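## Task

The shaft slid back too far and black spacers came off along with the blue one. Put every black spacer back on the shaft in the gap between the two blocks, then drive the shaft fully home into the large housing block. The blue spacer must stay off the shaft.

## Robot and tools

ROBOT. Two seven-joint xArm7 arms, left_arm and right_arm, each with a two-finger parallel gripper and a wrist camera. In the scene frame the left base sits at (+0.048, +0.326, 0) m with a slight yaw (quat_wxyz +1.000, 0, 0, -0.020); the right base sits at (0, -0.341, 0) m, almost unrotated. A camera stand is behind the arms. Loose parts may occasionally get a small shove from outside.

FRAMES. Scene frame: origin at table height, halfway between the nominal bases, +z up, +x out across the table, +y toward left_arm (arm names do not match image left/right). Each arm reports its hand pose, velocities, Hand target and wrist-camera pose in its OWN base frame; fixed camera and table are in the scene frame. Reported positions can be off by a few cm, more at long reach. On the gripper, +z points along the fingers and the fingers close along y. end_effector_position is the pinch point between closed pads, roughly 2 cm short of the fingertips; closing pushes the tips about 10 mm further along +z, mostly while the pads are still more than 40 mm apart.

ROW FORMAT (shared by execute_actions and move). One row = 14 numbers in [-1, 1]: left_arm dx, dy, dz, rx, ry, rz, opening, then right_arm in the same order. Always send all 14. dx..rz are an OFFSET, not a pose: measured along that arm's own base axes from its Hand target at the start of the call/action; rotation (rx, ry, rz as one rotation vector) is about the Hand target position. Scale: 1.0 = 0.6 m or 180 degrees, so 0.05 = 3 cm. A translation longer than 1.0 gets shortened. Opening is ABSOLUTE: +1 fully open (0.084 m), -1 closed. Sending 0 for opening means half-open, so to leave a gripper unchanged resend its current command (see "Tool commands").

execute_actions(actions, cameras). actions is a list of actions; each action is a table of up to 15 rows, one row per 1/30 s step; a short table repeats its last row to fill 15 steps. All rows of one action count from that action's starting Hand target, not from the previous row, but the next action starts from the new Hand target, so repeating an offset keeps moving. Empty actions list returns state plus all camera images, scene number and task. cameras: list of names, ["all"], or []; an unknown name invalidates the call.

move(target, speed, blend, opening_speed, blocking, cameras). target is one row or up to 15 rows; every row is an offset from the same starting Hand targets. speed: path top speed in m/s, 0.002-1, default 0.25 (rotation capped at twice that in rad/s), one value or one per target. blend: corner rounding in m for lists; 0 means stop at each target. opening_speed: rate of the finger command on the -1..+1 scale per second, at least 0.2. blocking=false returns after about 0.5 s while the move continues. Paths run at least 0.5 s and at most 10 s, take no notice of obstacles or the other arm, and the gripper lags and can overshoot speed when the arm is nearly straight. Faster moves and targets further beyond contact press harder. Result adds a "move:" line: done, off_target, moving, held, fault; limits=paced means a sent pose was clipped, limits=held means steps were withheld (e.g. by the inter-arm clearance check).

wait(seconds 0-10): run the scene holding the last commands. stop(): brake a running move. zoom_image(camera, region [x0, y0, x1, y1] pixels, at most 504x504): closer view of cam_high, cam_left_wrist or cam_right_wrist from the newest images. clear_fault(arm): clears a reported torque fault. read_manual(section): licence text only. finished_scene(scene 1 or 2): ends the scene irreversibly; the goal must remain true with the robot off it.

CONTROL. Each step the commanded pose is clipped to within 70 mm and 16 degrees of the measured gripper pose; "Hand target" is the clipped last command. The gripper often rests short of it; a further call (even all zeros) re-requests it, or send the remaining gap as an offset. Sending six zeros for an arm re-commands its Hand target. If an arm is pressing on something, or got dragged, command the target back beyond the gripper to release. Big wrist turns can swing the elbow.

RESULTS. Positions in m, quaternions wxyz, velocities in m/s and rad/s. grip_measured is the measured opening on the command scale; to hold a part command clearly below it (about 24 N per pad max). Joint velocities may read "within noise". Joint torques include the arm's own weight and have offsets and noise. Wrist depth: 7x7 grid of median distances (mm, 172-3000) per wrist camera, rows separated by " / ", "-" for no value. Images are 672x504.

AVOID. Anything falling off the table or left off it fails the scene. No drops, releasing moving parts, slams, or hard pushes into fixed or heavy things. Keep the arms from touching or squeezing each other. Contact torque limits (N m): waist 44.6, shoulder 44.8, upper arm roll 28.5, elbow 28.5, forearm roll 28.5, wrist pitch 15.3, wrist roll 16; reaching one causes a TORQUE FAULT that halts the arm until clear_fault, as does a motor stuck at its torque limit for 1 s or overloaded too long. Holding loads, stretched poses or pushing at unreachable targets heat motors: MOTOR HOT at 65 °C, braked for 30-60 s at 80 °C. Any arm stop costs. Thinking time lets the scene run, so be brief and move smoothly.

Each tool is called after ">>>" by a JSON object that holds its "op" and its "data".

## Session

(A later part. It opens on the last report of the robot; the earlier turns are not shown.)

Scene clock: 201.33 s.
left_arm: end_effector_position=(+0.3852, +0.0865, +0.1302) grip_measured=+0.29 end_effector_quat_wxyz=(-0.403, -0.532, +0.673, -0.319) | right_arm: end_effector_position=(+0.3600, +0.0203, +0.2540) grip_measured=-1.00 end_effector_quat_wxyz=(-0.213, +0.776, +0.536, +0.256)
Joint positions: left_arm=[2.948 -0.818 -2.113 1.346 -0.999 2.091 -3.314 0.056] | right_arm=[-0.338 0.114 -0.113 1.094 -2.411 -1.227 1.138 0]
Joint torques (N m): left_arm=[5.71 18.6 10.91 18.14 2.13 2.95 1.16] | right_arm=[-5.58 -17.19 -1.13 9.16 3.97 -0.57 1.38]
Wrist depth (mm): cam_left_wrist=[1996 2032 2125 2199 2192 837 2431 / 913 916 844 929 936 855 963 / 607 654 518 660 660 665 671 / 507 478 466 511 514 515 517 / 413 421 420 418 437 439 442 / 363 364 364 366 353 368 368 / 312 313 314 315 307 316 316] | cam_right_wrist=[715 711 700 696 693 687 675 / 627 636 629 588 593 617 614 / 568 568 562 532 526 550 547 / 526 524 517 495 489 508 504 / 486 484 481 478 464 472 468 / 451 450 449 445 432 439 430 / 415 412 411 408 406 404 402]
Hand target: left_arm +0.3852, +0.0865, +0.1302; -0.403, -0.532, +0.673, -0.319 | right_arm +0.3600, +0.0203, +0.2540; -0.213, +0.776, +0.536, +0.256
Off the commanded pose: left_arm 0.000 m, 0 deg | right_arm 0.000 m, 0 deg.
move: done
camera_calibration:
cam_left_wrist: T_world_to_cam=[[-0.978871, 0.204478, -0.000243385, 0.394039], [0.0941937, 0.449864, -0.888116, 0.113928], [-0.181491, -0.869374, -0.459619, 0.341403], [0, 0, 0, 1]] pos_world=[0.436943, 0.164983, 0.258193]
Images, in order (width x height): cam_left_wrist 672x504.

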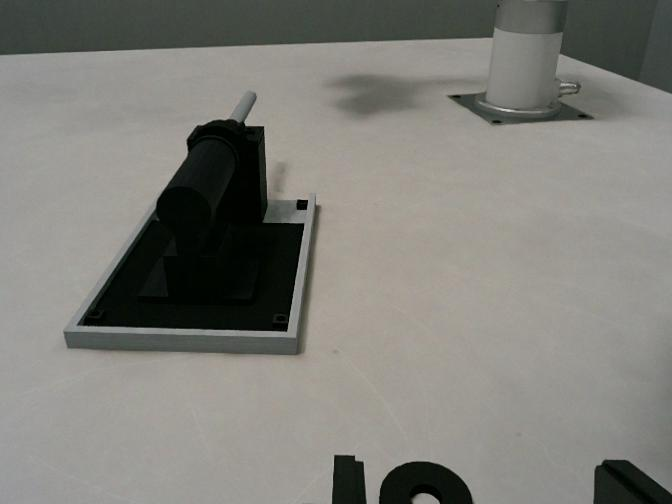

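>>> {"op": "move", "data": {"target": [-0.03,-0.045,-0.03,0,0,0,0.3, 0,0,0,0,0,0,-1], "speed": 0.1, "cameras": ["cam_left_wrist"]}}

Scene clock: 202.47 s.
left_arm: end_effector_position=(+0.3672, +0.0595, +0.1122) grip_measured=+0.29 end_effector_quat_wxyz=(-0.403, -0.532, +0.673, -0.319) | right_arm: end_effector_position=(+0.3600, +0.0203, +0.2540) grip_measured=-1.00 end_effector_quat_wxyz=(-0.213, +0.776, +0.536, +0.256)
Joint positions: left_arm=[2.856 -0.787 -2.097 1.209 -1.004 2.02 -3.281 0.056] | right_arm=[-0.338 0.114 -0.113 1.094 -2.411 -1.227 1.138 0]
Joint torques (N m): left_arm=[-7.35 25.14 20.14 10.56 -2.31 -0.54 1] | right_arm=[-5.37 -17.1 -0.95 9.25 3.94 -0.56 1.35]
Wrist depth (mm): cam_left_wrist=[1940 2032 2074 2112 2185 805 2431 / 846 859 713 865 872 818 866 / 604 359 503 613 619 619 624 / 468 379 446 476 479 480 478 / 388 384 392 387 389 407 409 / 337 337 338 339 340 329 342 / 289 290 292 293 293 294 295] | cam_right_wrist=[716 708 699 694 693 687 678 / 626 635 633 587 589 618 611 / 573 565 561 535 527 549 545 / 525 520 519 494 491 506 505 / 487 485 482 476 463 472 470 / 452 449 447 444 433 439 429 / 417 413 411 408 406 405 403]
Hand target: left_arm +0.3672, +0.0595, +0.1122; -0.403, -0.532, +0.673, -0.319 | right_arm +0.3600, +0.0203, +0.2540; -0.213, +0.776, +0.536, +0.256
Off the commanded pose: left_arm 0.000 m, 0 deg | right_arm 0.000 m, 0 deg.
move: done
camera_calibration:
cam_left_wrist: T_world_to_cam=[[-0.978871, 0.204478, -0.000243385, 0.381935], [0.0941937, 0.449864, -0.888116, 0.111695], [-0.181491, -0.869374, -0.459619, 0.306344], [0, 0, 0, 1]] pos_world=[0.418943, 0.137983, 0.240093]
Images, in order (width x height): cam_left_wrist 672x504.

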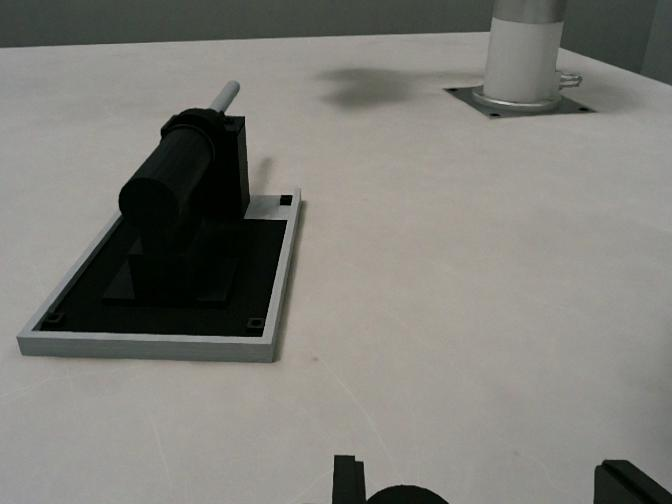

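>>> {"op": "move", "data": {"target": [[0.0007,-0.0317,-0.13,0,0,0,0.5, 0,0,0,0,0,0,-1],[0.0007,-0.0317,-0.1507,0,0,0,0.5, 0,0,0,0,0,0,-1],[-0.0223,-0.129,-0.1507,0,0,0,0.5, 0,0,0,0,0,0,-1]], "speed": [0.12,0.05,0.06]}}

>>> {"op": "move", "data": {"target": [0,0,0,0,0,0,-0.4, 0,0,0,0,0,0,-1], "opening_speed": 1}}

Scene clock: 205.93 s.
left_arm: end_effector_position=(+0.3538, -0.0179, +0.0217) grip_measured=+0.49 end_effector_quat_wxyz=(-0.403, -0.532, +0.673, -0.319) | right_arm: end_effector_position=(+0.3600, +0.0203, +0.2540) grip_measured=-1.00 end_effector_quat_wxyz=(-0.213, +0.776, +0.536, +0.256)
Joint positions: left_arm=[2.729 -0.87 -2.222 1.036 -1.182 1.833 -3.215 0.065] | right_arm=[-0.338 0.114 -0.113 1.094 -2.411 -1.227 1.138 0]
Joint torques (N m): left_arm=[-7.09 21.93 17.33 5.57 -1.8 -1.76 -1] | right_arm=[-5.08 -16.88 -0.96 9.14 4.12 -0.61 1.43]
Wrist depth (mm): cam_left_wrist=[240 295 666 906 921 716 801 / 247 295 420 483 535 536 541 / 273 293 329 375 352 355 380 / 271 272 272 290 291 292 293 / 235 241 240 248 248 249 250 / 206 206 207 200 208 208 209 / 183 178 178 179 179 179 180] | cam_right_wrist=[711 705 689 695 691 684 677 / 626 634 633 587 593 616 614 / 572 570 564 533 525 553 545 / 524 522 520 495 489 508 504 / 486 483 481 476 463 472 469 / 452 449 448 444 433 440 429 / 414 412 411 408 407 405 402]
Hand target: left_arm +0.3538, -0.0179, +0.0218; -0.403, -0.532, +0.673, -0.319 | right_arm +0.3600, +0.0203, +0.2540; -0.213, +0.776, +0.536, +0.256
Off the commanded pose: left_arm 0.000 m, 0 deg | right_arm 0.000 m, 0 deg.
move: done

Scene clock: 207.03 s.
left_arm: end_effector_position=(+0.3538, -0.0181, +0.0220) grip_measured=-0.01 end_effector_quat_wxyz=(-0.404, -0.532, +0.672, -0.319) | right_arm: end_effector_position=(+0.3600, +0.0203, +0.2540) grip_measured=-1.00 end_effector_quat_wxyz=(-0.213, +0.776, +0.536, +0.256)
Joint positions: left_arm=[2.728 -0.871 -2.221 1.036 -1.182 1.835 -3.214 0.044] | right_arm=[-0.338 0.114 -0.113 1.094 -2.411 -1.227 1.138 0]
Joint torques (N m): left_arm=[-8.5 -4.61 7.37 0.02 0.43 -8.88 0.8] | right_arm=[-5.14 -17.17 -0.98 9.2 4.07 -0.63 1.39]
Wrist depth (mm): cam_left_wrist=[242 296 684 936 944 717 808 / 248 296 426 491 542 545 551 / 273 294 357 378 356 358 385 / 275 276 276 293 294 295 296 / 237 240 240 251 251 251 252 / 208 209 201 202 210 210 211 / 179 179 180 187 181 188 181] | cam_right_wrist=[715 709 699 698 689 685 677 / 627 636 629 586 593 615 614 / 572 567 565 534 524 553 547 / 525 520 519 493 489 507 504 / 488 483 481 478 464 472 469 / 449 449 447 446 433 439 431 / 415 413 410 408 408 404 402]
Hand target: left_arm +0.3538, -0.0179, +0.0218; -0.403, -0.532, +0.673, -0.319 | right_arm +0.3600, +0.0203, +0.2540; -0.213, +0.776, +0.536, +0.256
Off the commanded pose: left_arm 0.000 m, 0 deg | right_arm 0.000 m, 0 deg.
move: done

>>> {"op": "move", "data": {"target": [[0,0,0.3,0,0,0,-0.4, 0,0,0,0,0,0,-1],[0.02,0.05,0.35,0.4865,-0.1143,0,-0.4, 0,0,0,0,0,0,-1]], "speed": [0.15,0.3], "cameras": ["cam_left_wrist","cam_right_wrist","cam_high"]}}

Scene clock: 212.03 s.
left_arm: end_effector_position=(+0.3658, +0.0121, +0.2318) grip_measured=-0.02 end_effector_quat_wxyz=(+0.190, -0.603, +0.760, +0.151) | right_arm: end_effector_position=(+0.3600, +0.0203, +0.2540) grip_measured=-1.00 end_effector_quat_wxyz=(-0.213, +0.776, +0.536, +0.256)
Joint positions: left_arm=[1.272 -1.327 -1.133 0.727 -0.753 1.297 -3.889 0.043] | right_arm=[-0.338 0.114 -0.113 1.094 -2.411 -1.227 1.138 0]
Joint torques (N m): left_arm=[-7.15 6.34 17.93 7.46 2.81 -3.86 -0.67] | right_arm=[-5.19 -16.79 -1.12 9.04 4.12 -0.47 1.24]
Wrist depth (mm): cam_left_wrist=[306 305 304 303 301 301 299 / 325 323 322 322 320 319 318 / 347 345 344 343 342 336 339 / 366 365 364 363 361 359 357 / 394 392 391 388 387 384 384 / 426 425 422 420 419 417 415 / 465 453 452 449 447 444 444] | cam_right_wrist=[711 711 698 700 689 683 677 / 628 636 631 590 594 619 615 / 570 566 563 535 526 553 546 / 524 520 519 496 492 508 503 / 486 485 481 478 464 471 469 / 450 449 448 444 433 439 429 / 415 412 409 409 406 404 402]
Hand target: left_arm +0.3658, +0.0121, +0.2318; +0.190, -0.603, +0.760, +0.151 | right_arm +0.3600, +0.0203, +0.2540; -0.213, +0.776, +0.536, +0.256
Off the commanded pose: left_arm 0.000 m, 0 deg | right_arm 0.000 m, 0 deg.
move: done
camera_calibration:
cam_left_wrist: T_world_to_cam=[[-0.973156, 0.228795, -0.0248939, 0.393624], [0.192234, 0.867553, 0.458692, -0.113643], [0.126543, 0.441594, -0.888246, 0.290654], [0, 0, 0, 1]] pos_world=[0.368123, -0.119819, 0.320098]
cam_right_wrist: T_world_to_cam=[[0.942099, -0.333587, -0.0341841, -0.296897], [-0.280683, -0.728675, -0.6247, 0.341296], [0.183483, 0.598124, -0.780116, 0.25282], [0, 0, 0, 1]] pos_world=[0.329115, -0.00156524, 0.400287]

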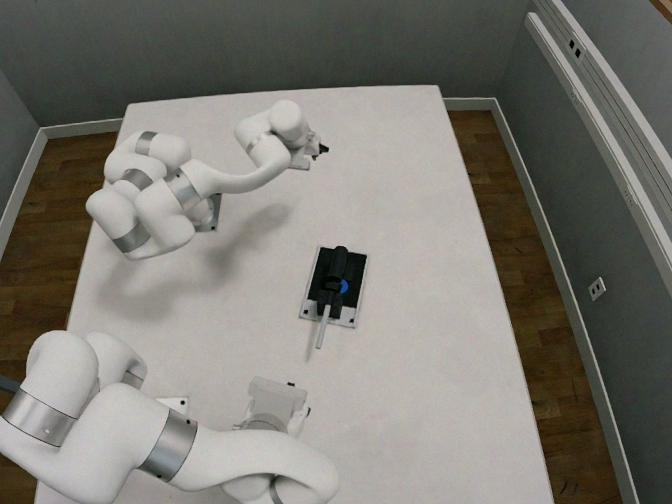

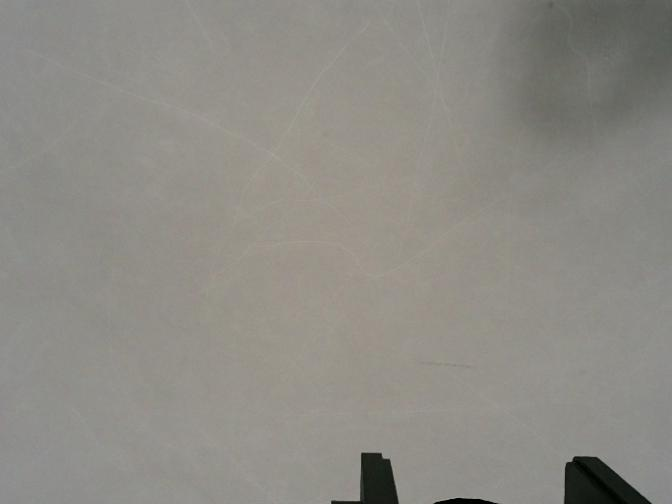

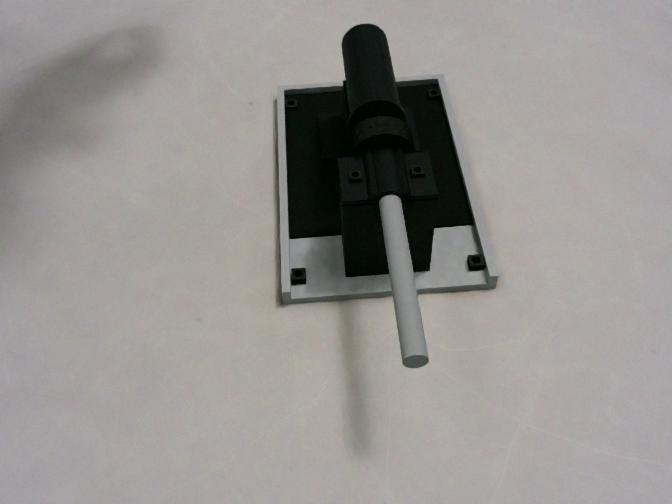

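>>> {"op": "move", "data": {"target": [[0,0,0,0,0,0,-0.4, 0.1303,0.336,-0.1733,0,0,0,0.0],[0,0,0,0,0,0,-0.4, 0.1303,0.336,-0.298,0,0,0,0.0]], "speed": [0.25,0.08]}}

>>> {"op": "move", "data": {"target": [0,0,0,0,0,0,-0.4, 0,0,0,0,0,0,-1], "opening_speed": 1.5}}

>>> {"op": "move", "data": {"target": [0,0,0,0,0,0,-0.4, 0.0022,0.008,0,0,0,0,-1], "speed": 0.01, "cameras": ["cam_right_wrist"]}}

Scene clock: 215.10 s.
left_arm: end_effector_position=(+0.3658, +0.0121, +0.2318) grip_measured=-0.02 end_effector_quat_wxyz=(+0.190, -0.603, +0.760, +0.151) | right_arm: end_effector_position=(+0.4382, +0.2219, +0.0752) grip_measured=-0.01 end_effector_quat_wxyz=(-0.213, +0.776, +0.536, +0.256)
Joint positions: left_arm=[1.272 -1.327 -1.133 0.727 -0.753 1.297 -3.889 0.043] | right_arm=[-0.114 0.553 0.181 1.115 -2.07 -0.635 1.054 0.044]
Joint torques (N m): left_arm=[-7.01 6.34 18.08 7.55 2.7 -3.81 -0.73] | right_arm=[-6.53 -12.38 4.73 7.13 4.1 -0.16 -1.37]
Wrist depth (mm): cam_left_wrist=[305 305 303 303 301 301 300 / 325 324 323 321 321 319 318 / 347 346 344 342 342 336 339 / 366 364 364 362 360 359 359 / 393 391 391 388 388 386 382 / 428 424 422 419 418 417 415 / 465 453 452 448 446 445 443] | cam_right_wrist=[394 389 388 222 349 376 374 / 355 343 328 198 202 331 337 / 315 312 299 178 178 293 302 / 290 288 - 180 174 263 278 / 267 266 - - - 250 252 / 245 248 230 182 - 226 231 / 229 227 220 219 214 216 212]
Hand target: left_arm +0.3658, +0.0121, +0.2318; +0.190, -0.603, +0.760, +0.151 | right_arm +0.4382, +0.2219, +0.0752; -0.213, +0.776, +0.536, +0.256
Off the commanded pose: left_arm 0.000 m, 0 deg | right_arm 0.000 m, 0 deg.
move: done

Scene clock: 215.97 s.
left_arm: end_effector_position=(+0.3658, +0.0121, +0.2318) grip_measured=-0.02 end_effector_quat_wxyz=(+0.190, -0.603, +0.760, +0.151) | right_arm: end_effector_position=(+0.4378, +0.2220, +0.0753) grip_measured=-0.65 end_effector_quat_wxyz=(-0.213, +0.776, +0.536, +0.256)
Joint positions: left_arm=[1.272 -1.327 -1.133 0.727 -0.753 1.297 -3.889 0.043] | right_arm=[-0.114 0.553 0.181 1.115 -2.07 -0.637 1.053 0.015]
Joint torques (N m): left_arm=[-6.83 6.5 18.16 7.63 2.91 -3.83 -0.71] | right_arm=[-0.9 -13.42 -8.15 28.22 8.92 10.21 -0.4]
Wrist depth (mm): cam_left_wrist=[305 304 304 303 301 301 300 / 325 324 323 322 321 319 318 / 348 345 345 343 342 336 341 / 366 365 362 362 359 359 358 / 394 392 391 388 387 386 385 / 426 424 422 420 417 416 414 / 466 452 453 448 446 445 443] | cam_right_wrist=[396 393 389 220 347 378 374 / 357 344 332 200 201 330 337 / 316 314 300 182 179 293 301 / 291 289 269 176 174 263 278 / 269 268 - - - - 252 / 245 244 233 183 - 226 230 / 230 228 217 220 - 217 212]
Hand target: left_arm +0.3658, +0.0121, +0.2318; +0.190, -0.603, +0.760, +0.151 | right_arm +0.4382, +0.2219, +0.0752; -0.213, +0.776, +0.536, +0.256
Off the commanded pose: left_arm 0.000 m, 0 deg | right_arm 0.000 m, 0 deg.
move: done

Scene clock: 216.73 s.
left_arm: end_effector_position=(+0.3658, +0.0121, +0.2318) grip_measured=-0.02 end_effector_quat_wxyz=(+0.190, -0.603, +0.760, +0.151) | right_arm: end_effector_position=(+0.4389, +0.2267, +0.0750) grip_measured=-0.65 end_effector_quat_wxyz=(-0.213, +0.776, +0.536, +0.256)
Joint positions: left_arm=[1.272 -1.327 -1.133 0.727 -0.753 1.297 -3.889 0.043] | right_arm=[-0.101 0.557 0.18 1.124 -2.07 -0.632 1.064 0.015]
Joint torques (N m): left_arm=[-7 6.29 17.92 7.48 2.9 -3.61 -0.67] | right_arm=[7.71 -16.08 6.03 34.66 12.14 9.43 2.09]
Wrist depth (mm): cam_left_wrist=[305 304 303 302 302 301 300 / 324 324 323 321 320 320 318 / 346 346 345 343 342 337 339 / 366 365 363 362 360 360 358 / 393 392 391 389 387 386 382 / 427 424 421 420 418 416 415 / 467 454 451 448 448 443 444] | cam_right_wrist=[393 388 387 218 343 374 371 / 353 342 330 201 197 327 335 / 314 312 298 177 176 283 299 / 289 287 - 179 174 261 276 / 267 266 - - - - 251 / 244 243 231 176 - 225 229 / 229 227 217 214 - 215 210]
Hand target: left_arm +0.3658, +0.0121, +0.2318; +0.190, -0.603, +0.760, +0.151 | right_arm +0.4395, +0.2267, +0.0752; -0.213, +0.776, +0.536, +0.256
Off the commanded pose: left_arm 0.000 m, 0 deg | right_arm 0.001 m, 0 deg.
move: done
camera_calibration:
cam_right_wrist: T_world_to_cam=[[0.942303, -0.332875, -0.0354838, -0.30866], [-0.280978, -0.728836, -0.624379, 0.402085], [0.181979, 0.598325, -0.780315, -0.0241132], [0, 0, 0, 1]] pos_world=[0.408216, 0.204736, 0.221285]
Images, in order (width x height): cam_right_wrist 672x504.

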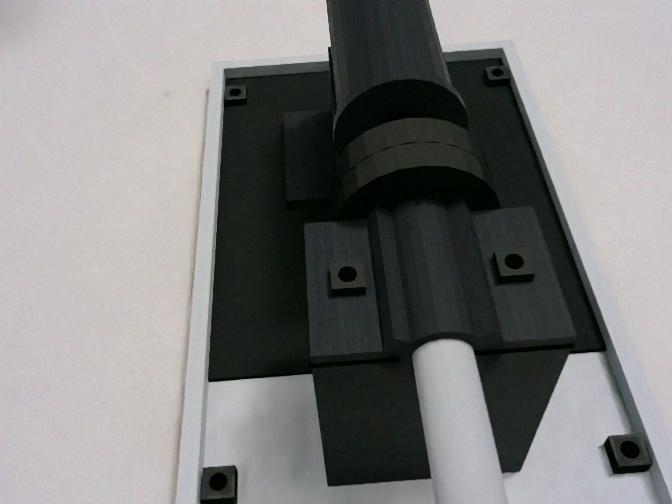

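>>> {"op": "move", "data": {"target": [[0,0,0,0,0,0,-0.4, 0,0,0,0,0,0,0.0],[0,0,0,0,0,0,-0.4, 0,0,0.2,0,0,0,0.0],[0,0,0,0,0,0,-0.4, -0.25,0.1,0.22,0.0211,-0.062,-0.2377,-0.5],[0,0,0,0,0,0,-0.4, -0.2358,0.2838,0.078,0.0422,-0.124,-0.4754,-1]], "speed": [0.1,0.15,0.3,0.3], "cameras": ["cam_right_wrist"]}}

>>> {"op": "zoom_image", "data": {"camera": "cam_right_wrist", "region": [360, 220, 612, 360]}}

Scene clock: 222.80 s.
left_arm: end_effector_position=(+0.3658, +0.0121, +0.2318) grip_measured=-0.02 end_effector_quat_wxyz=(+0.190, -0.603, +0.760, +0.151) | right_arm: end_effector_position=(+0.2888, +0.3023, +0.1963) grip_measured=-0.52 end_effector_quat_wxyz=(-0.057, +0.892, +0.181, +0.411)
Joint positions: left_arm=[1.272 -1.327 -1.133 0.727 -0.753 1.297 -3.889 0.043] | right_arm=[0.335 -0.497 0.484 0.365 -1.312 0.168 1.702 0.021]
Joint torques (N m): left_arm=[-6.44 7.17 18.25 7.82 2.79 -3.69 -0.74] | right_arm=[6.43 -9.06 -5.76 11.21 3.99 -2.84 -1.37]
Wrist depth (mm): cam_left_wrist=[306 305 303 302 301 301 300 / 325 324 322 321 320 320 318 / 347 346 344 343 342 336 339 / 365 365 363 362 359 358 357 / 393 393 391 389 386 384 384 / 427 424 423 419 418 417 415 / 464 454 452 448 446 446 444] | cam_right_wrist=[753 777 786 1578 1523 1452 1380 / 623 653 676 683 698 711 1405 / 548 552 564 574 584 595 602 / 486 492 478 371 518 526 532 / 442 446 424 360 334 471 477 / 400 395 395 394 324 312 420 / 360 362 365 363 355 352 371]
Hand target: left_arm +0.3658, +0.0121, +0.2318; +0.190, -0.603, +0.760, +0.151 | right_arm +0.2888, +0.3023, +0.1963; -0.057, +0.892, +0.181, +0.411 (not the last commanded pose)
Tool commands: left_gripper/opening=-0.4 right_gripper/opening=-0.5
Off the commanded pose: left_arm 0.000 m, 0 deg | right_arm 0.121 m, 39 deg.
led back after a hold (right arm): the arm was led back toward your command in small steps, so it may still be short of it.
move: held (right_arm; a check stopped the path); path passed 3 of 4 targets; target 4's new opening was not sent; limits=held
pose unreachable (right arm): on one or more control steps of this call, first in action 0 (counted from 0), this arm could not follow its commanded pose, so it was not sent that pose on those steps. It may still have moved: this result reports where it is.
cause: moving toward the commanded pose would bring a part of the arm too close to another arm (a part of this arm just beyond joint 6 (wrist pitch) and a part of the left arm just beyond its joint 4 (elbow), where that arm would come to rest).
camera_calibration:
cam_right_wrist: T_world_to_cam=[[0.36804, -0.927379, 0.0671906, 0.187676], [-0.592551, -0.28962, -0.751667, 0.472991], [0.71654, 0.23683, -0.656111, -0.0167725], [0, 0, 0, 1]] pos_world=[0.223217, 0.315007, 0.331917]
Images, in order (width x height): cam_right_wrist 672x504.

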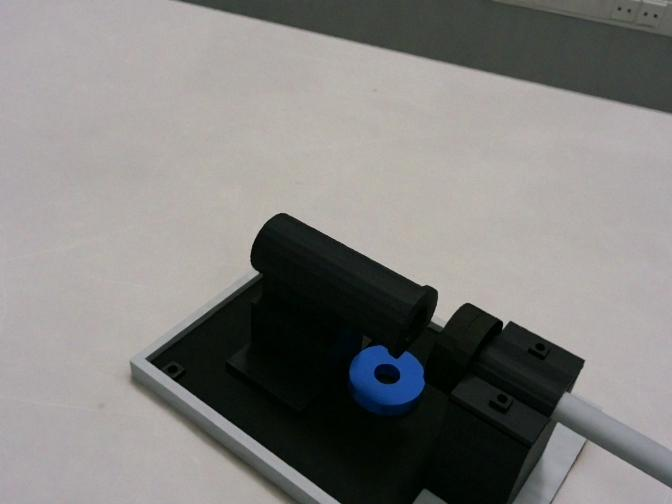

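Scaled by 2.000 from the camera's 672x504 image, which has a finer 960x720 frame.

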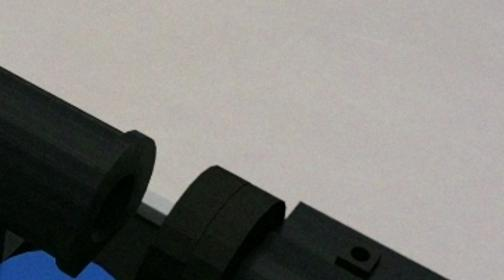

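>>> {"op": "move", "data": {"target": [[0,0,0,0,0,0,-0.4, -0.05,-0.4,0.05,0,0,0,-0.5],[0.128,-0.535,0.08,0,0,0,-0.4, -0.05,-0.4,0.05,0,0,0,-1]], "speed": 0.25, "cameras": ["cam_left_wrist","cam_high"]}}

Scene clock: 224.63 s.
left_arm: end_effector_position=(+0.3658, +0.0121, +0.2318) grip_measured=-0.02 end_effector_quat_wxyz=(+0.190, -0.603, +0.760, +0.151) | right_arm: end_effector_position=(+0.2833, +0.1780, +0.2026) grip_measured=-0.52 end_effector_quat_wxyz=(-0.065, +0.877, +0.175, +0.443)
Joint positions: left_arm=[1.272 -1.327 -1.133 0.727 -0.753 1.297 -3.889 0.043] | right_arm=[0.341 -0.948 -0.005 -0.02 -1.305 -0.001 1.248 0.021]
Joint torques (N m): left_arm=[-6.78 6.89 18.08 7.95 2.51 -3.53 -0.59] | right_arm=[-6.9 4.69 1.07 18.37 -1.16 -3.81 1.53]
Wrist depth (mm): cam_left_wrist=[305 304 303 302 301 300 300 / 325 324 322 322 321 319 319 / 347 346 344 343 342 335 339 / 366 364 363 363 361 359 358 / 392 391 390 388 386 386 384 / 425 423 422 420 420 417 414 / 466 452 452 448 448 445 443] | cam_right_wrist=[910 1763 1690 1585 1440 1380 1377 / 748 759 778 794 1553 1490 1458 / 611 621 631 645 650 665 673 / 516 397 553 561 567 578 580 / 454 428 359 497 502 509 517 / 415 423 359 381 439 452 447 / 380 376 378 391 386 388 405]
Hand target: left_arm +0.3658, +0.0121, +0.2318; +0.190, -0.603, +0.760, +0.151 (not the last commanded pose) | right_arm +0.2834, +0.1780, +0.2026; -0.065, +0.877, +0.175, +0.443 (not the last commanded pose)
Tool commands: left_gripper/opening=-0.4 right_gripper/opening=-0.5
Off the commanded pose: left_arm 0.334 m, 0 deg | right_arm 0.121 m, 4 deg.
led back after a hold (right arm): the arm was led back toward your command in small steps, so it may still be short of it.
move: held (right_arm; a check stopped the path), off_target (left_arm); path passed 0 of 2 targets; target 2's new opening was not sent; limits=held
pose unreachable (right arm): on one or more control steps of this call, first in action 0 (counted from 0), this arm could not follow its commanded pose, so it was not sent that pose on those steps. It may still have moved: this result reports where it is.
cause: moving toward the commanded pose would bring two parts of the arm too close to each other (joints 2 (shoulder) to 6 (wrist pitch) lie between them).
camera_calibration:
cam_left_wrist: T_world_to_cam=[[-0.973155, 0.228806, -0.0248646, 0.393615], [0.192239, 0.867489, 0.458811, -0.11369], [0.126548, 0.441714, -0.888186, 0.290646], [0, 0, 0, 1]] pos_world=[0.368123, -0.119819, 0.320097]
Images, in order (width x height): cam_high 672x504, cam_left_wrist 672x504.

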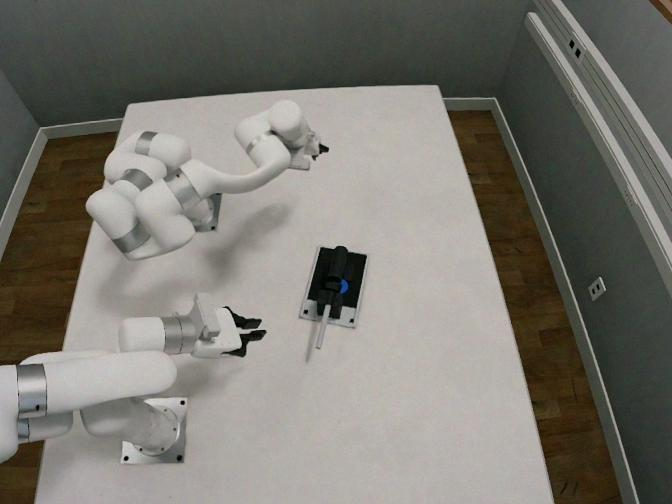

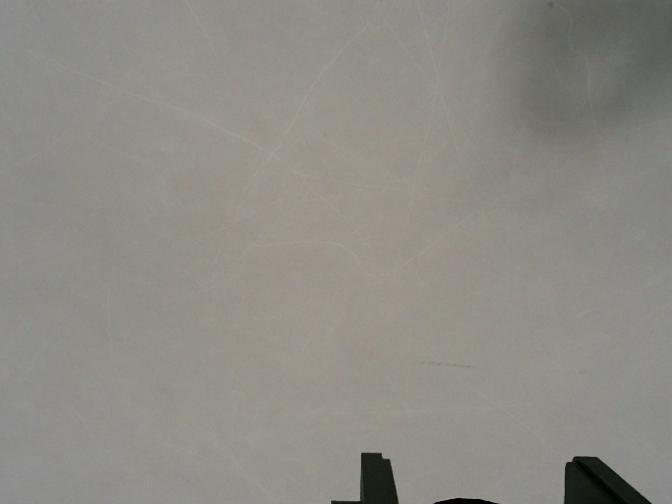

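>>> {"op": "move", "data": {"target": [[0.128,-0.535,0.08,0,0,0,-0.4, 0,0,0,0,0,0,-1]], "speed": 0.25, "cameras": ["cam_left_wrist","cam_high","cam_right_wrist"]}}

Scene clock: 226.87 s.
left_arm: end_effector_position=(+0.4426, -0.3089, +0.2797) grip_measured=-0.02 end_effector_quat_wxyz=(+0.190, -0.603, +0.760, +0.151) | right_arm: end_effector_position=(+0.2833, +0.1780, +0.2026) grip_measured=-1.00 end_effector_quat_wxyz=(-0.065, +0.877, +0.175, +0.443)
Joint positions: left_arm=[1.539 -1.219 -1.36 1.842 -0.768 1.82 -4.568 0.043] | right_arm=[0.341 -0.948 -0.004 -0.02 -1.305 -0.001 1.248 0]
Joint torques (N m): left_arm=[6.38 29.3 19.91 8.72 3.42 -0.08 -0.55] | right_arm=[-6.62 4.84 1.04 18.44 -0.74 -3.6 1.53]
Wrist depth (mm): cam_left_wrist=[349 348 348 334 270 334 342 / 372 370 369 361 276 353 363 / 398 395 395 385 297 382 388 / 419 417 416 405 308 409 408 / 451 449 441 434 411 433 440 / 488 484 483 481 479 476 476 / 532 507 518 514 512 509 506] | cam_right_wrist=[912 1754 1681 1589 1452 1411 1358 / 750 757 774 792 1550 1477 1440 / 607 622 631 644 651 663 672 / 516 397 552 563 567 577 585 / 455 430 360 497 504 509 515 / 415 422 359 381 438 455 445 / 381 376 378 391 385 389 404]
Hand target: left_arm +0.4426, -0.3089, +0.2798; +0.190, -0.603, +0.760, +0.151 | right_arm +0.2833, +0.1780, +0.2026; -0.065, +0.877, +0.175, +0.443
Off the commanded pose: left_arm 0.000 m, 0 deg | right_arm 0.000 m, 0 deg.
move: done
camera_calibration:
cam_left_wrist: T_world_to_cam=[[-0.973159, 0.228786, -0.0248754, 0.542991], [0.192217, 0.867494, 0.458811, 0.127999], [0.126549, 0.441714, -0.888186, 0.46535], [0, 0, 0, 1]] pos_world=[0.444923, -0.440819, 0.368097]
cam_right_wrist: T_world_to_cam=[[0.361099, -0.930494, 0.061549, 0.0776297], [-0.543411, -0.263602, -0.797006, 0.429106], [0.757834, 0.254351, -0.600827, -0.0053708], [0, 0, 0, 1]] pos_world=[0.209219, 0.186713, 0.333995]

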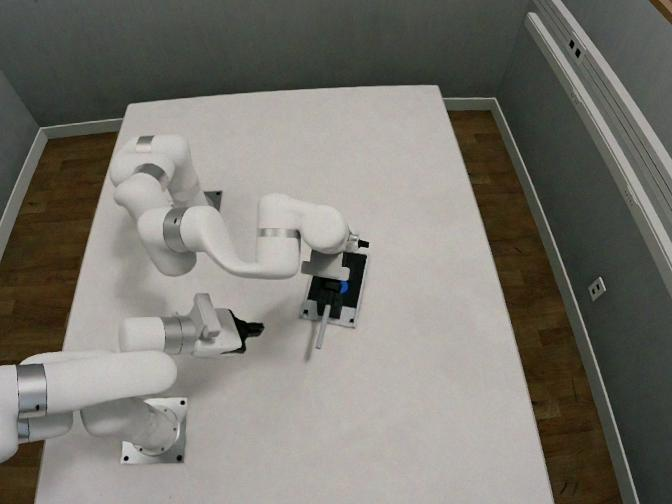

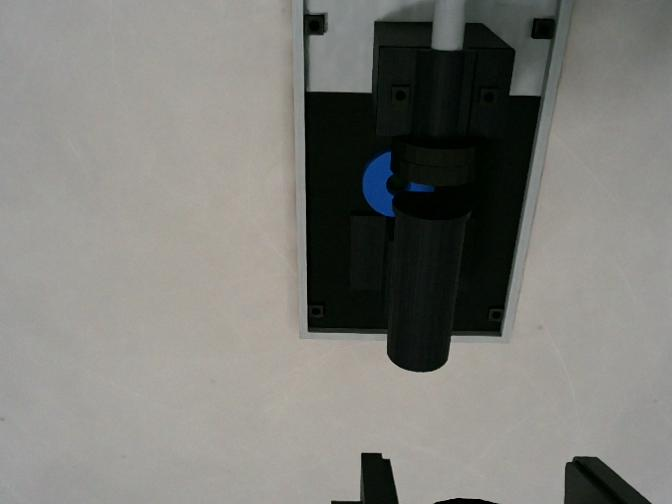

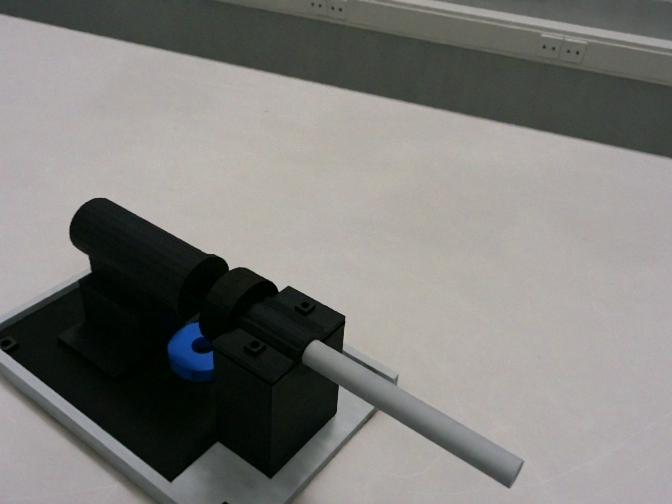

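>>> {"op": "move", "data": {"target": [0,0,0,0,0,0,-0.4, 0.0245,0.365,-0.134,0.0152,-0.0377,-0.2049,-1], "speed": 0.2, "cameras": ["cam_right_wrist"]}}

>>> {"op": "zoom_image", "data": {"camera": "cam_right_wrist", "region": [350, 210, 602, 350]}}

Scene clock: 228.40 s.
left_arm: end_effector_position=(+0.4426, -0.3089, +0.2798) grip_measured=-0.02 end_effector_quat_wxyz=(+0.190, -0.603, +0.760, +0.151) | right_arm: end_effector_position=(+0.2783, +0.2305, +0.1859) grip_measured=-1.00 end_effector_quat_wxyz=(-0.040, +0.893, +0.115, +0.434)
Joint positions: left_arm=[1.539 -1.219 -1.36 1.842 -0.768 1.82 -4.568 0.043] | right_arm=[0.316 -0.761 0.446 0.139 -1.224 0.136 1.69 0]
Joint torques (N m): left_arm=[6.35 29.44 20.05 8.77 3.28 0.04 -0.8] | right_arm=[6.35 -6.32 -6.32 11.52 3.86 -0.98 -1.37]
Wrist depth (mm): cam_left_wrist=[351 347 347 333 270 334 343 / 372 370 369 362 276 353 363 / 397 395 394 384 297 383 389 / 420 418 415 405 309 410 410 / 452 448 439 433 411 433 438 / 488 485 483 481 479 477 475 / 532 510 518 514 511 508 508] | cam_right_wrist=[826 1619 1596 1546 1474 1383 1356 / 657 696 710 722 732 713 1452 / 565 575 581 593 597 607 616 / 482 366 366 518 524 530 537 / 428 399 351 334 467 473 476 / 392 391 377 341 394 424 415 / 359 357 359 359 371 373 376]
Hand target: left_arm +0.4426, -0.3089, +0.2798; +0.190, -0.603, +0.760, +0.151 | right_arm +0.2783, +0.2304, +0.1860; -0.040, +0.893, +0.115, +0.434 (not the last commanded pose)
Off the commanded pose: left_arm 0.000 m, 0 deg | right_arm 0.179 m, 31 deg.
led back after a hold (right arm): the arm was led back toward your command in small steps, so it may still be short of it.
move: held (right_arm; a check stopped the path); limits=held
pose unreachable (right arm): on one or more control steps of this call, first in action 0 (counted from 0), this arm could not follow its commanded pose, so it was not sent that pose on those steps. It may still have moved: this result reports where it is.
cause: moving toward the commanded pose would bring a part of the arm too close to another arm (a part of this arm just beyond joint 6 (wrist pitch) and a part of the left arm just beyond its joint 4 (elbow), at the place that arm is still heading or pushing toward).
camera_calibration:
cam_right_wrist: T_world_to_cam=[[0.237197, -0.970192, 0.0496589, 0.175129], [-0.595186, -0.185534, -0.781876, 0.420581], [0.767783, 0.155902, -0.621453, -0.0011836], [0, 0, 0, 1]] pos_world=[0.209693, 0.248125, 0.31941]
Images, in order (width x height): cam_right_wrist 672x504.

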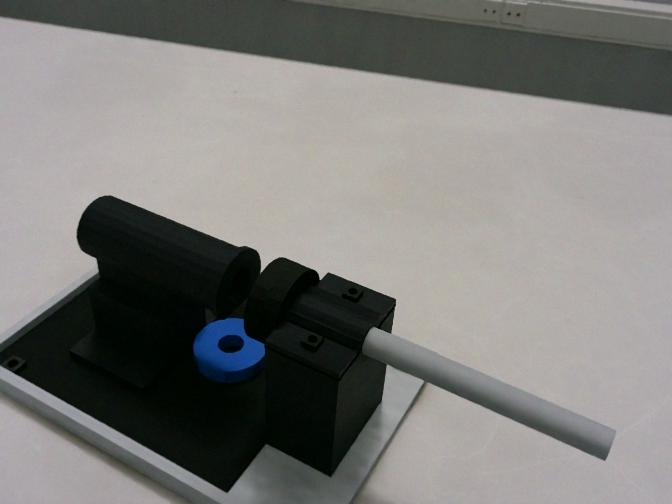

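Scaled by 2.000 from the camera's 672x504 image, which has a finer 960x720 frame.

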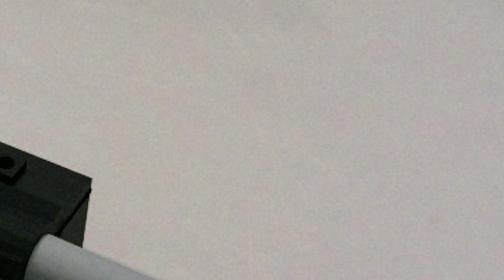

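>>> {"op": "zoom_image", "data": {"camera": "cam_right_wrist", "region": [190, 230, 400, 370]}}

>>> {"op": "zoom_image", "data": {"camera": "cam_left_wrist", "region": [340, 100, 520, 240]}}

Scaled by 2.400 from the camera's 672x504 image, which has a finer 960x720 frame.

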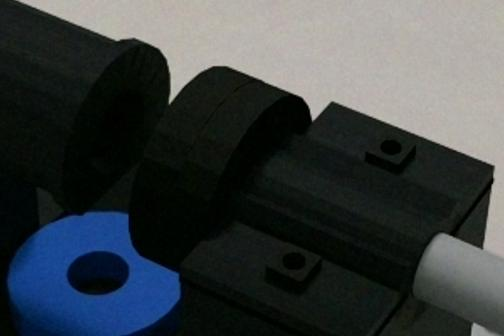

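This scene's latest camera images include none from cam_left_wrist. They are from: cam_right_wrist. cam_left_wrist's image comes with the result of a call that names it in "cameras".

>>> {"op": "execute_actions", "data": {"actions": [], "cameras": ["cam_left_wrist"]}}

>>> {"op": "zoom_image", "data": {"camera": "cam_left_wrist", "region": [350, 110, 510, 250]}}

Scene clock: 229.13 s.
left_arm: end_effector_position=(+0.4426, -0.3089, +0.2798) grip_measured=-0.02 end_effector_quat_wxyz=(+0.190, -0.603, +0.760, +0.151) | right_arm: end_effector_position=(+0.2783, +0.2304, +0.1859) grip_measured=-1.00 end_effector_quat_wxyz=(-0.040, +0.893, +0.115, +0.434)
Joint positions: left_arm=[1.539 -1.219 -1.36 1.842 -0.768 1.82 -4.568 0.043] | right_arm=[0.316 -0.761 0.446 0.139 -1.224 0.136 1.689 0]
Joint velocities: within noise
Joint torques (N m): left_arm=[6.28 28.88 19.84 8.69 3.26 -0.03 -0.86] | right_arm=[6.67 -6.04 -6.03 11.33 3.75 1.17 -1.28]
Wrist depth (mm): cam_left_wrist=[349 348 347 334 269 334 342 / 371 370 369 360 276 353 363 / 397 396 394 386 297 383 388 / 418 416 415 404 309 409 410 / 452 448 438 433 410 432 438 / 488 484 485 481 478 478 475 / 534 510 517 513 511 510 508] | cam_right_wrist=[828 1622 1571 1539 1496 1397 1369 / 659 696 708 721 734 712 1458 / 569 575 583 592 598 606 613 / 484 367 367 517 522 533 538 / 428 401 351 334 467 473 475 / 391 391 377 342 394 423 415 / 359 356 358 358 372 374 377]
Hand target: left_arm +0.4426, -0.3089, +0.2798; +0.190, -0.603, +0.760, +0.151 | right_arm +0.2783, +0.2304, +0.1860; -0.040, +0.893, +0.115, +0.434 (not the last commanded pose)
Tool commands: left_gripper/opening=-0.4 right_gripper/opening=-1.0
Off the commanded pose: left_arm 0.000 m, 0 deg | right_arm 0.179 m, 31 deg.
camera_calibration:
cam_left_wrist: T_world_to_cam=[[-0.973155, 0.228806, -0.0248646, 0.542994], [0.192239, 0.867489, 0.458811, 0.127987], [0.126548, 0.441714, -0.888186, 0.465351], [0, 0, 0, 1]] pos_world=[0.444923, -0.440819, 0.368097]
Images, in order (width x height): cam_left_wrist 672x504.

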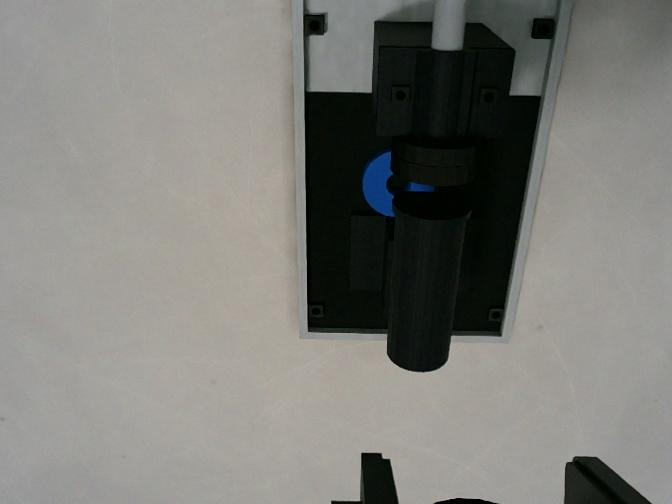

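Scaled by 3.150 from the camera's 672x504 image, which has a finer 960x720 frame.

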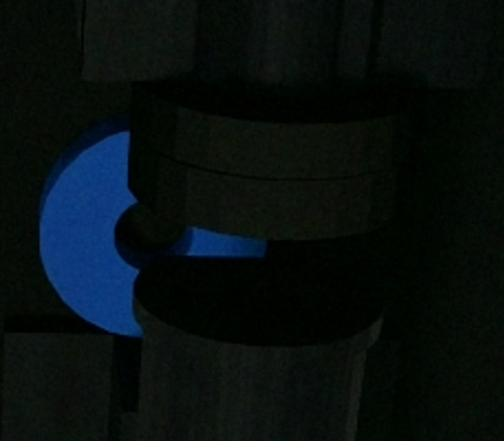

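>>> {"op": "move", "data": {"target": [-0.0177,-0.0285,-0.2163,0,0,0,-0.4, 0,0,0,0,0,0,-1], "speed": 0.15, "cameras": ["cam_left_wrist","cam_right_wrist"]}}

>>> {"op": "zoom_image", "data": {"camera": "cam_right_wrist", "region": [170, 130, 400, 340]}}

Scene clock: 230.53 s.
left_arm: end_effector_position=(+0.4413, -0.3105, +0.2649) grip_measured=-0.02 end_effector_quat_wxyz=(+0.189, -0.603, +0.760, +0.152) | right_arm: end_effector_position=(+0.2783, +0.2304, +0.1860) grip_measured=-1.00 end_effector_quat_wxyz=(-0.040, +0.893, +0.115, +0.434)
Joint positions: left_arm=[1.521 -1.24 -1.37 1.807 -0.782 1.797 -4.573 0.043] | right_arm=[0.316 -0.761 0.446 0.139 -1.224 0.136 1.689 0]
Joint torques (N m): left_arm=[6.43 28.35 29.88 8.4 3.38 -0.13 0.97] | right_arm=[6.65 -5.96 -6.07 11.22 3.88 1.31 -1.28]
Wrist depth (mm): cam_left_wrist=[335 334 333 321 253 320 328 / 356 356 355 342 262 337 349 / 381 380 377 362 270 366 373 / 402 400 399 389 290 386 392 / 431 430 428 413 314 416 421 / 468 468 462 462 452 458 457 / 511 497 497 493 491 489 488] | cam_right_wrist=[829 1615 1543 1543 1503 1388 1369 / 659 696 711 719 733 712 1440 / 569 574 581 590 597 611 616 / 484 366 367 520 524 529 536 / 429 399 351 335 467 473 478 / 390 389 378 342 394 423 418 / 359 356 358 357 371 375 376]
Hand target: left_arm +0.4413, -0.3105, +0.2650; +0.189, -0.603, +0.760, +0.152 (not the last commanded pose) | right_arm +0.2783, +0.2304, +0.1860; -0.040, +0.893, +0.115, +0.434
Off the commanded pose: left_arm 0.116 m, 0 deg | right_arm 0.000 m, 0 deg.
move: held (left_arm; a check stopped the path); limits=held
pose unreachable (left arm): on one or more control steps of this call, first in action 0 (counted from 0), this arm could not follow its commanded pose, so it was not sent that pose on those steps. It may still have moved: this result reports where it is.
cause: moving toward the commanded pose would bring a part of the arm too close to another arm (a part of this arm just beyond joint 4 (elbow) and a part of the right arm just beyond its joint 6 (wrist pitch), where that arm would come to rest).
camera_calibration:
cam_left_wrist: T_world_to_cam=[[-0.973428, 0.227744, -0.0238707, 0.541254], [0.191696, 0.867465, 0.459082, 0.136647], [0.12526, 0.442308, -0.888073, 0.453801], [0, 0, 0, 1]] pos_world=[0.443834, -0.442524, 0.353196]
cam_right_wrist: T_world_to_cam=[[0.236914, -0.970255, 0.0497593, 0.175173], [-0.595253, -0.185444, -0.781847, 0.420563], [0.767819, 0.155611, -0.621481, -0.00110916], [0, 0, 0, 1]] pos_world=[0.209692, 0.248126, 0.31941]
Images, in order (width x height): cam_left_wrist 672x504, cam_right_wrist 672x504.

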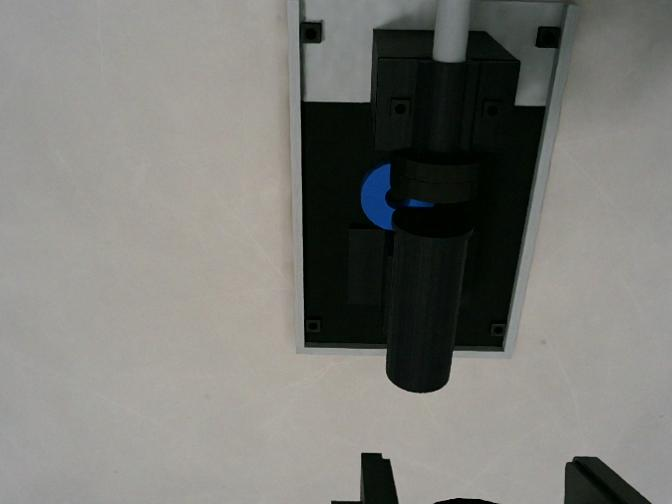

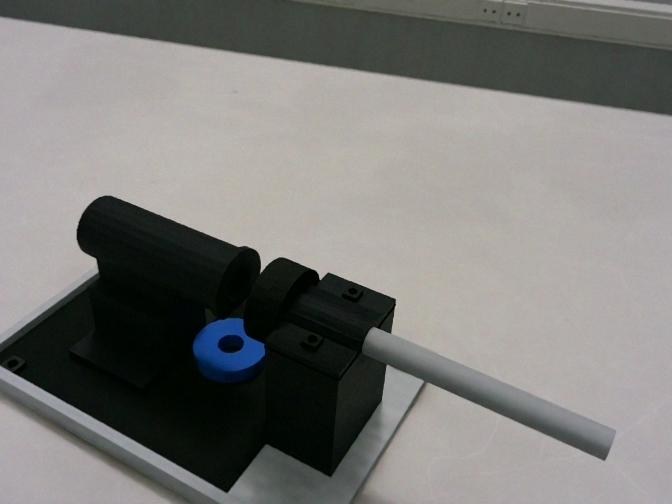

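Scaled by 2.191 from the camera's 672x504 image, which has a finer 960x720 frame.

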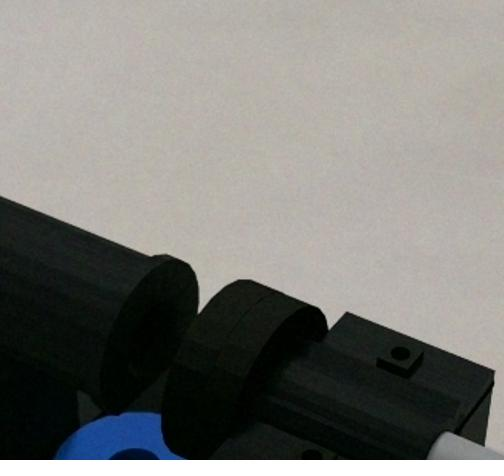

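>>> {"op": "move", "data": {"target": [0,0,0,0,0,0,-0.4, 0.19,-0.3,0.03,-0.0293,0.074,0.3137,-1], "speed": 0.2}}

>>> {"op": "move", "data": {"target": [-0.0155,-0.0258,-0.1917,0,0,0,-0.4, 0,0,0,0,0,0,-1], "speed": 0.15, "cameras": ["cam_left_wrist","cam_right_wrist"]}}

Scene clock: 234.03 s.
left_arm: end_effector_position=(+0.4413, -0.3105, +0.2650) grip_measured=-0.02 end_effector_quat_wxyz=(+0.189, -0.603, +0.760, +0.152) | right_arm: end_effector_position=(+0.3923, +0.0504, +0.2040) grip_measured=-1.00 end_effector_quat_wxyz=(-0.213, +0.776, +0.536, +0.256)
Joint positions: left_arm=[1.521 -1.24 -1.37 1.807 -0.782 1.797 -4.573 0.043] | right_arm=[-0.16 0.242 -0.216 1.093 -2.308 -1.113 1.076 0]
Joint torques (N m): left_arm=[6.29 28.76 29.7 8.52 3.13 -0.12 0.99] | right_arm=[-1.43 -9.47 -2.72 14.46 -0.82 -4.31 1.37]
Wrist depth (mm): cam_left_wrist=[335 333 333 321 253 320 329 / 356 355 354 342 262 338 350 / 381 379 379 362 270 367 372 / 401 400 398 387 290 387 393 / 432 431 427 413 314 417 420 / 470 467 463 461 452 457 456 / 511 497 497 493 490 488 488] | cam_right_wrist=[625 619 613 452 602 597 592 / 560 557 539 393 524 539 534 / 500 496 486 373 472 481 479 / 458 455 453 395 430 447 440 / 425 423 420 407 415 414 410 / 394 392 390 379 386 384 382 / 363 360 359 357 355 353 351]
Hand target: left_arm +0.4413, -0.3105, +0.2650; +0.189, -0.603, +0.760, +0.152 | right_arm +0.3923, +0.0504, +0.2040; -0.213, +0.776, +0.536, +0.256
Off the commanded pose: left_arm 0.000 m, 0 deg | right_arm 0.000 m, 0 deg.
move: done

Scene clock: 235.27 s.
left_arm: end_effector_position=(+0.4320, -0.3260, +0.1500) grip_measured=-0.02 end_effector_quat_wxyz=(+0.189, -0.603, +0.760, +0.152) | right_arm: end_effector_position=(+0.3923, +0.0504, +0.2040) grip_measured=-1.00 end_effector_quat_wxyz=(-0.213, +0.776, +0.536, +0.256)
Joint positions: left_arm=[1.428 -1.396 -1.482 1.629 -0.91 1.638 -4.626 0.043] | right_arm=[-0.16 0.242 -0.216 1.093 -2.308 -1.113 1.076 0]
Joint torques (N m): left_arm=[-6.94 20.67 23.34 0.31 -1.24 -3.24 -0.74] | right_arm=[5.56 -9.47 1.57 14.74 -0.78 -4.07 1.45]
Wrist depth (mm): cam_left_wrist=[224 221 223 222 222 221 220 / 236 238 230 230 229 228 228 / 255 254 247 238 187 189 244 / 269 268 262 - - - 258 / 289 288 282 - 177 178 278 / 314 311 305 300 181 290 300 / 342 333 325 319 195 320 326] | cam_right_wrist=[619 618 591 371 581 598 590 / 561 558 539 392 526 540 535 / 497 495 485 373 473 482 479 / 460 456 452 395 431 444 441 / 425 423 419 409 416 412 409 / 393 392 391 381 386 383 382 / 363 361 359 357 355 352 351]
Hand target: left_arm +0.4320, -0.3260, +0.1499; +0.189, -0.603, +0.760, +0.152 | right_arm +0.3923, +0.0504, +0.2040; -0.213, +0.776, +0.536, +0.256
Off the commanded pose: left_arm 0.000 m, 0 deg | right_arm 0.000 m, 0 deg.
move: done
camera_calibration:
cam_left_wrist: T_world_to_cam=[[-0.973443, 0.227688, -0.0238171, 0.532934], [0.191682, 0.867518, 0.458989, 0.204588], [0.125168, 0.442234, -0.888123, 0.359756], [0, 0, 0, 1]] pos_world=[0.434534, -0.457924, 0.238297]
cam_right_wrist: T_world_to_cam=[[0.942448, -0.332537, -0.034797, -0.319127], [-0.280356, -0.729246, -0.62418, 0.340834], [0.182187, 0.598013, -0.780505, 0.190454], [0, 0, 0, 1]] pos_world=[0.361617, 0.0285364, 0.350287]
Images, in order (width x height): cam_left_wrist 672x504, cam_right_wrist 672x504.

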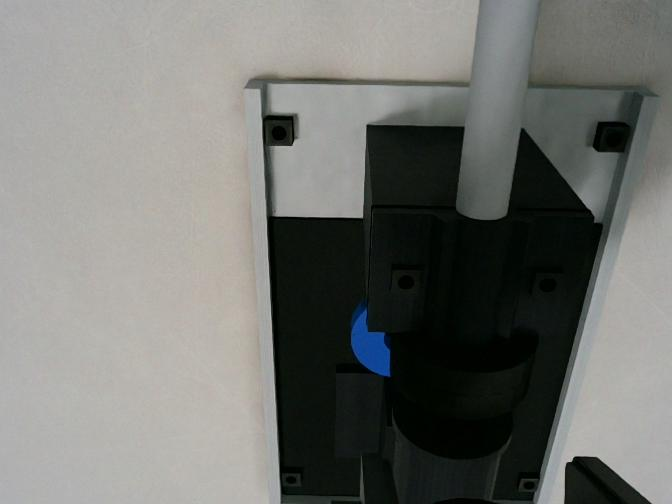

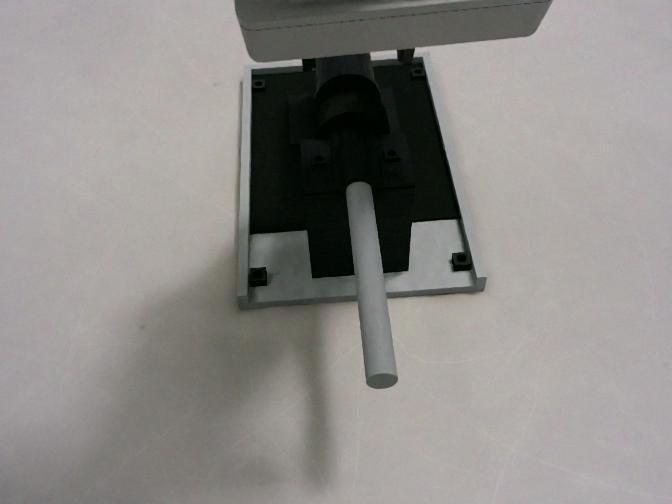

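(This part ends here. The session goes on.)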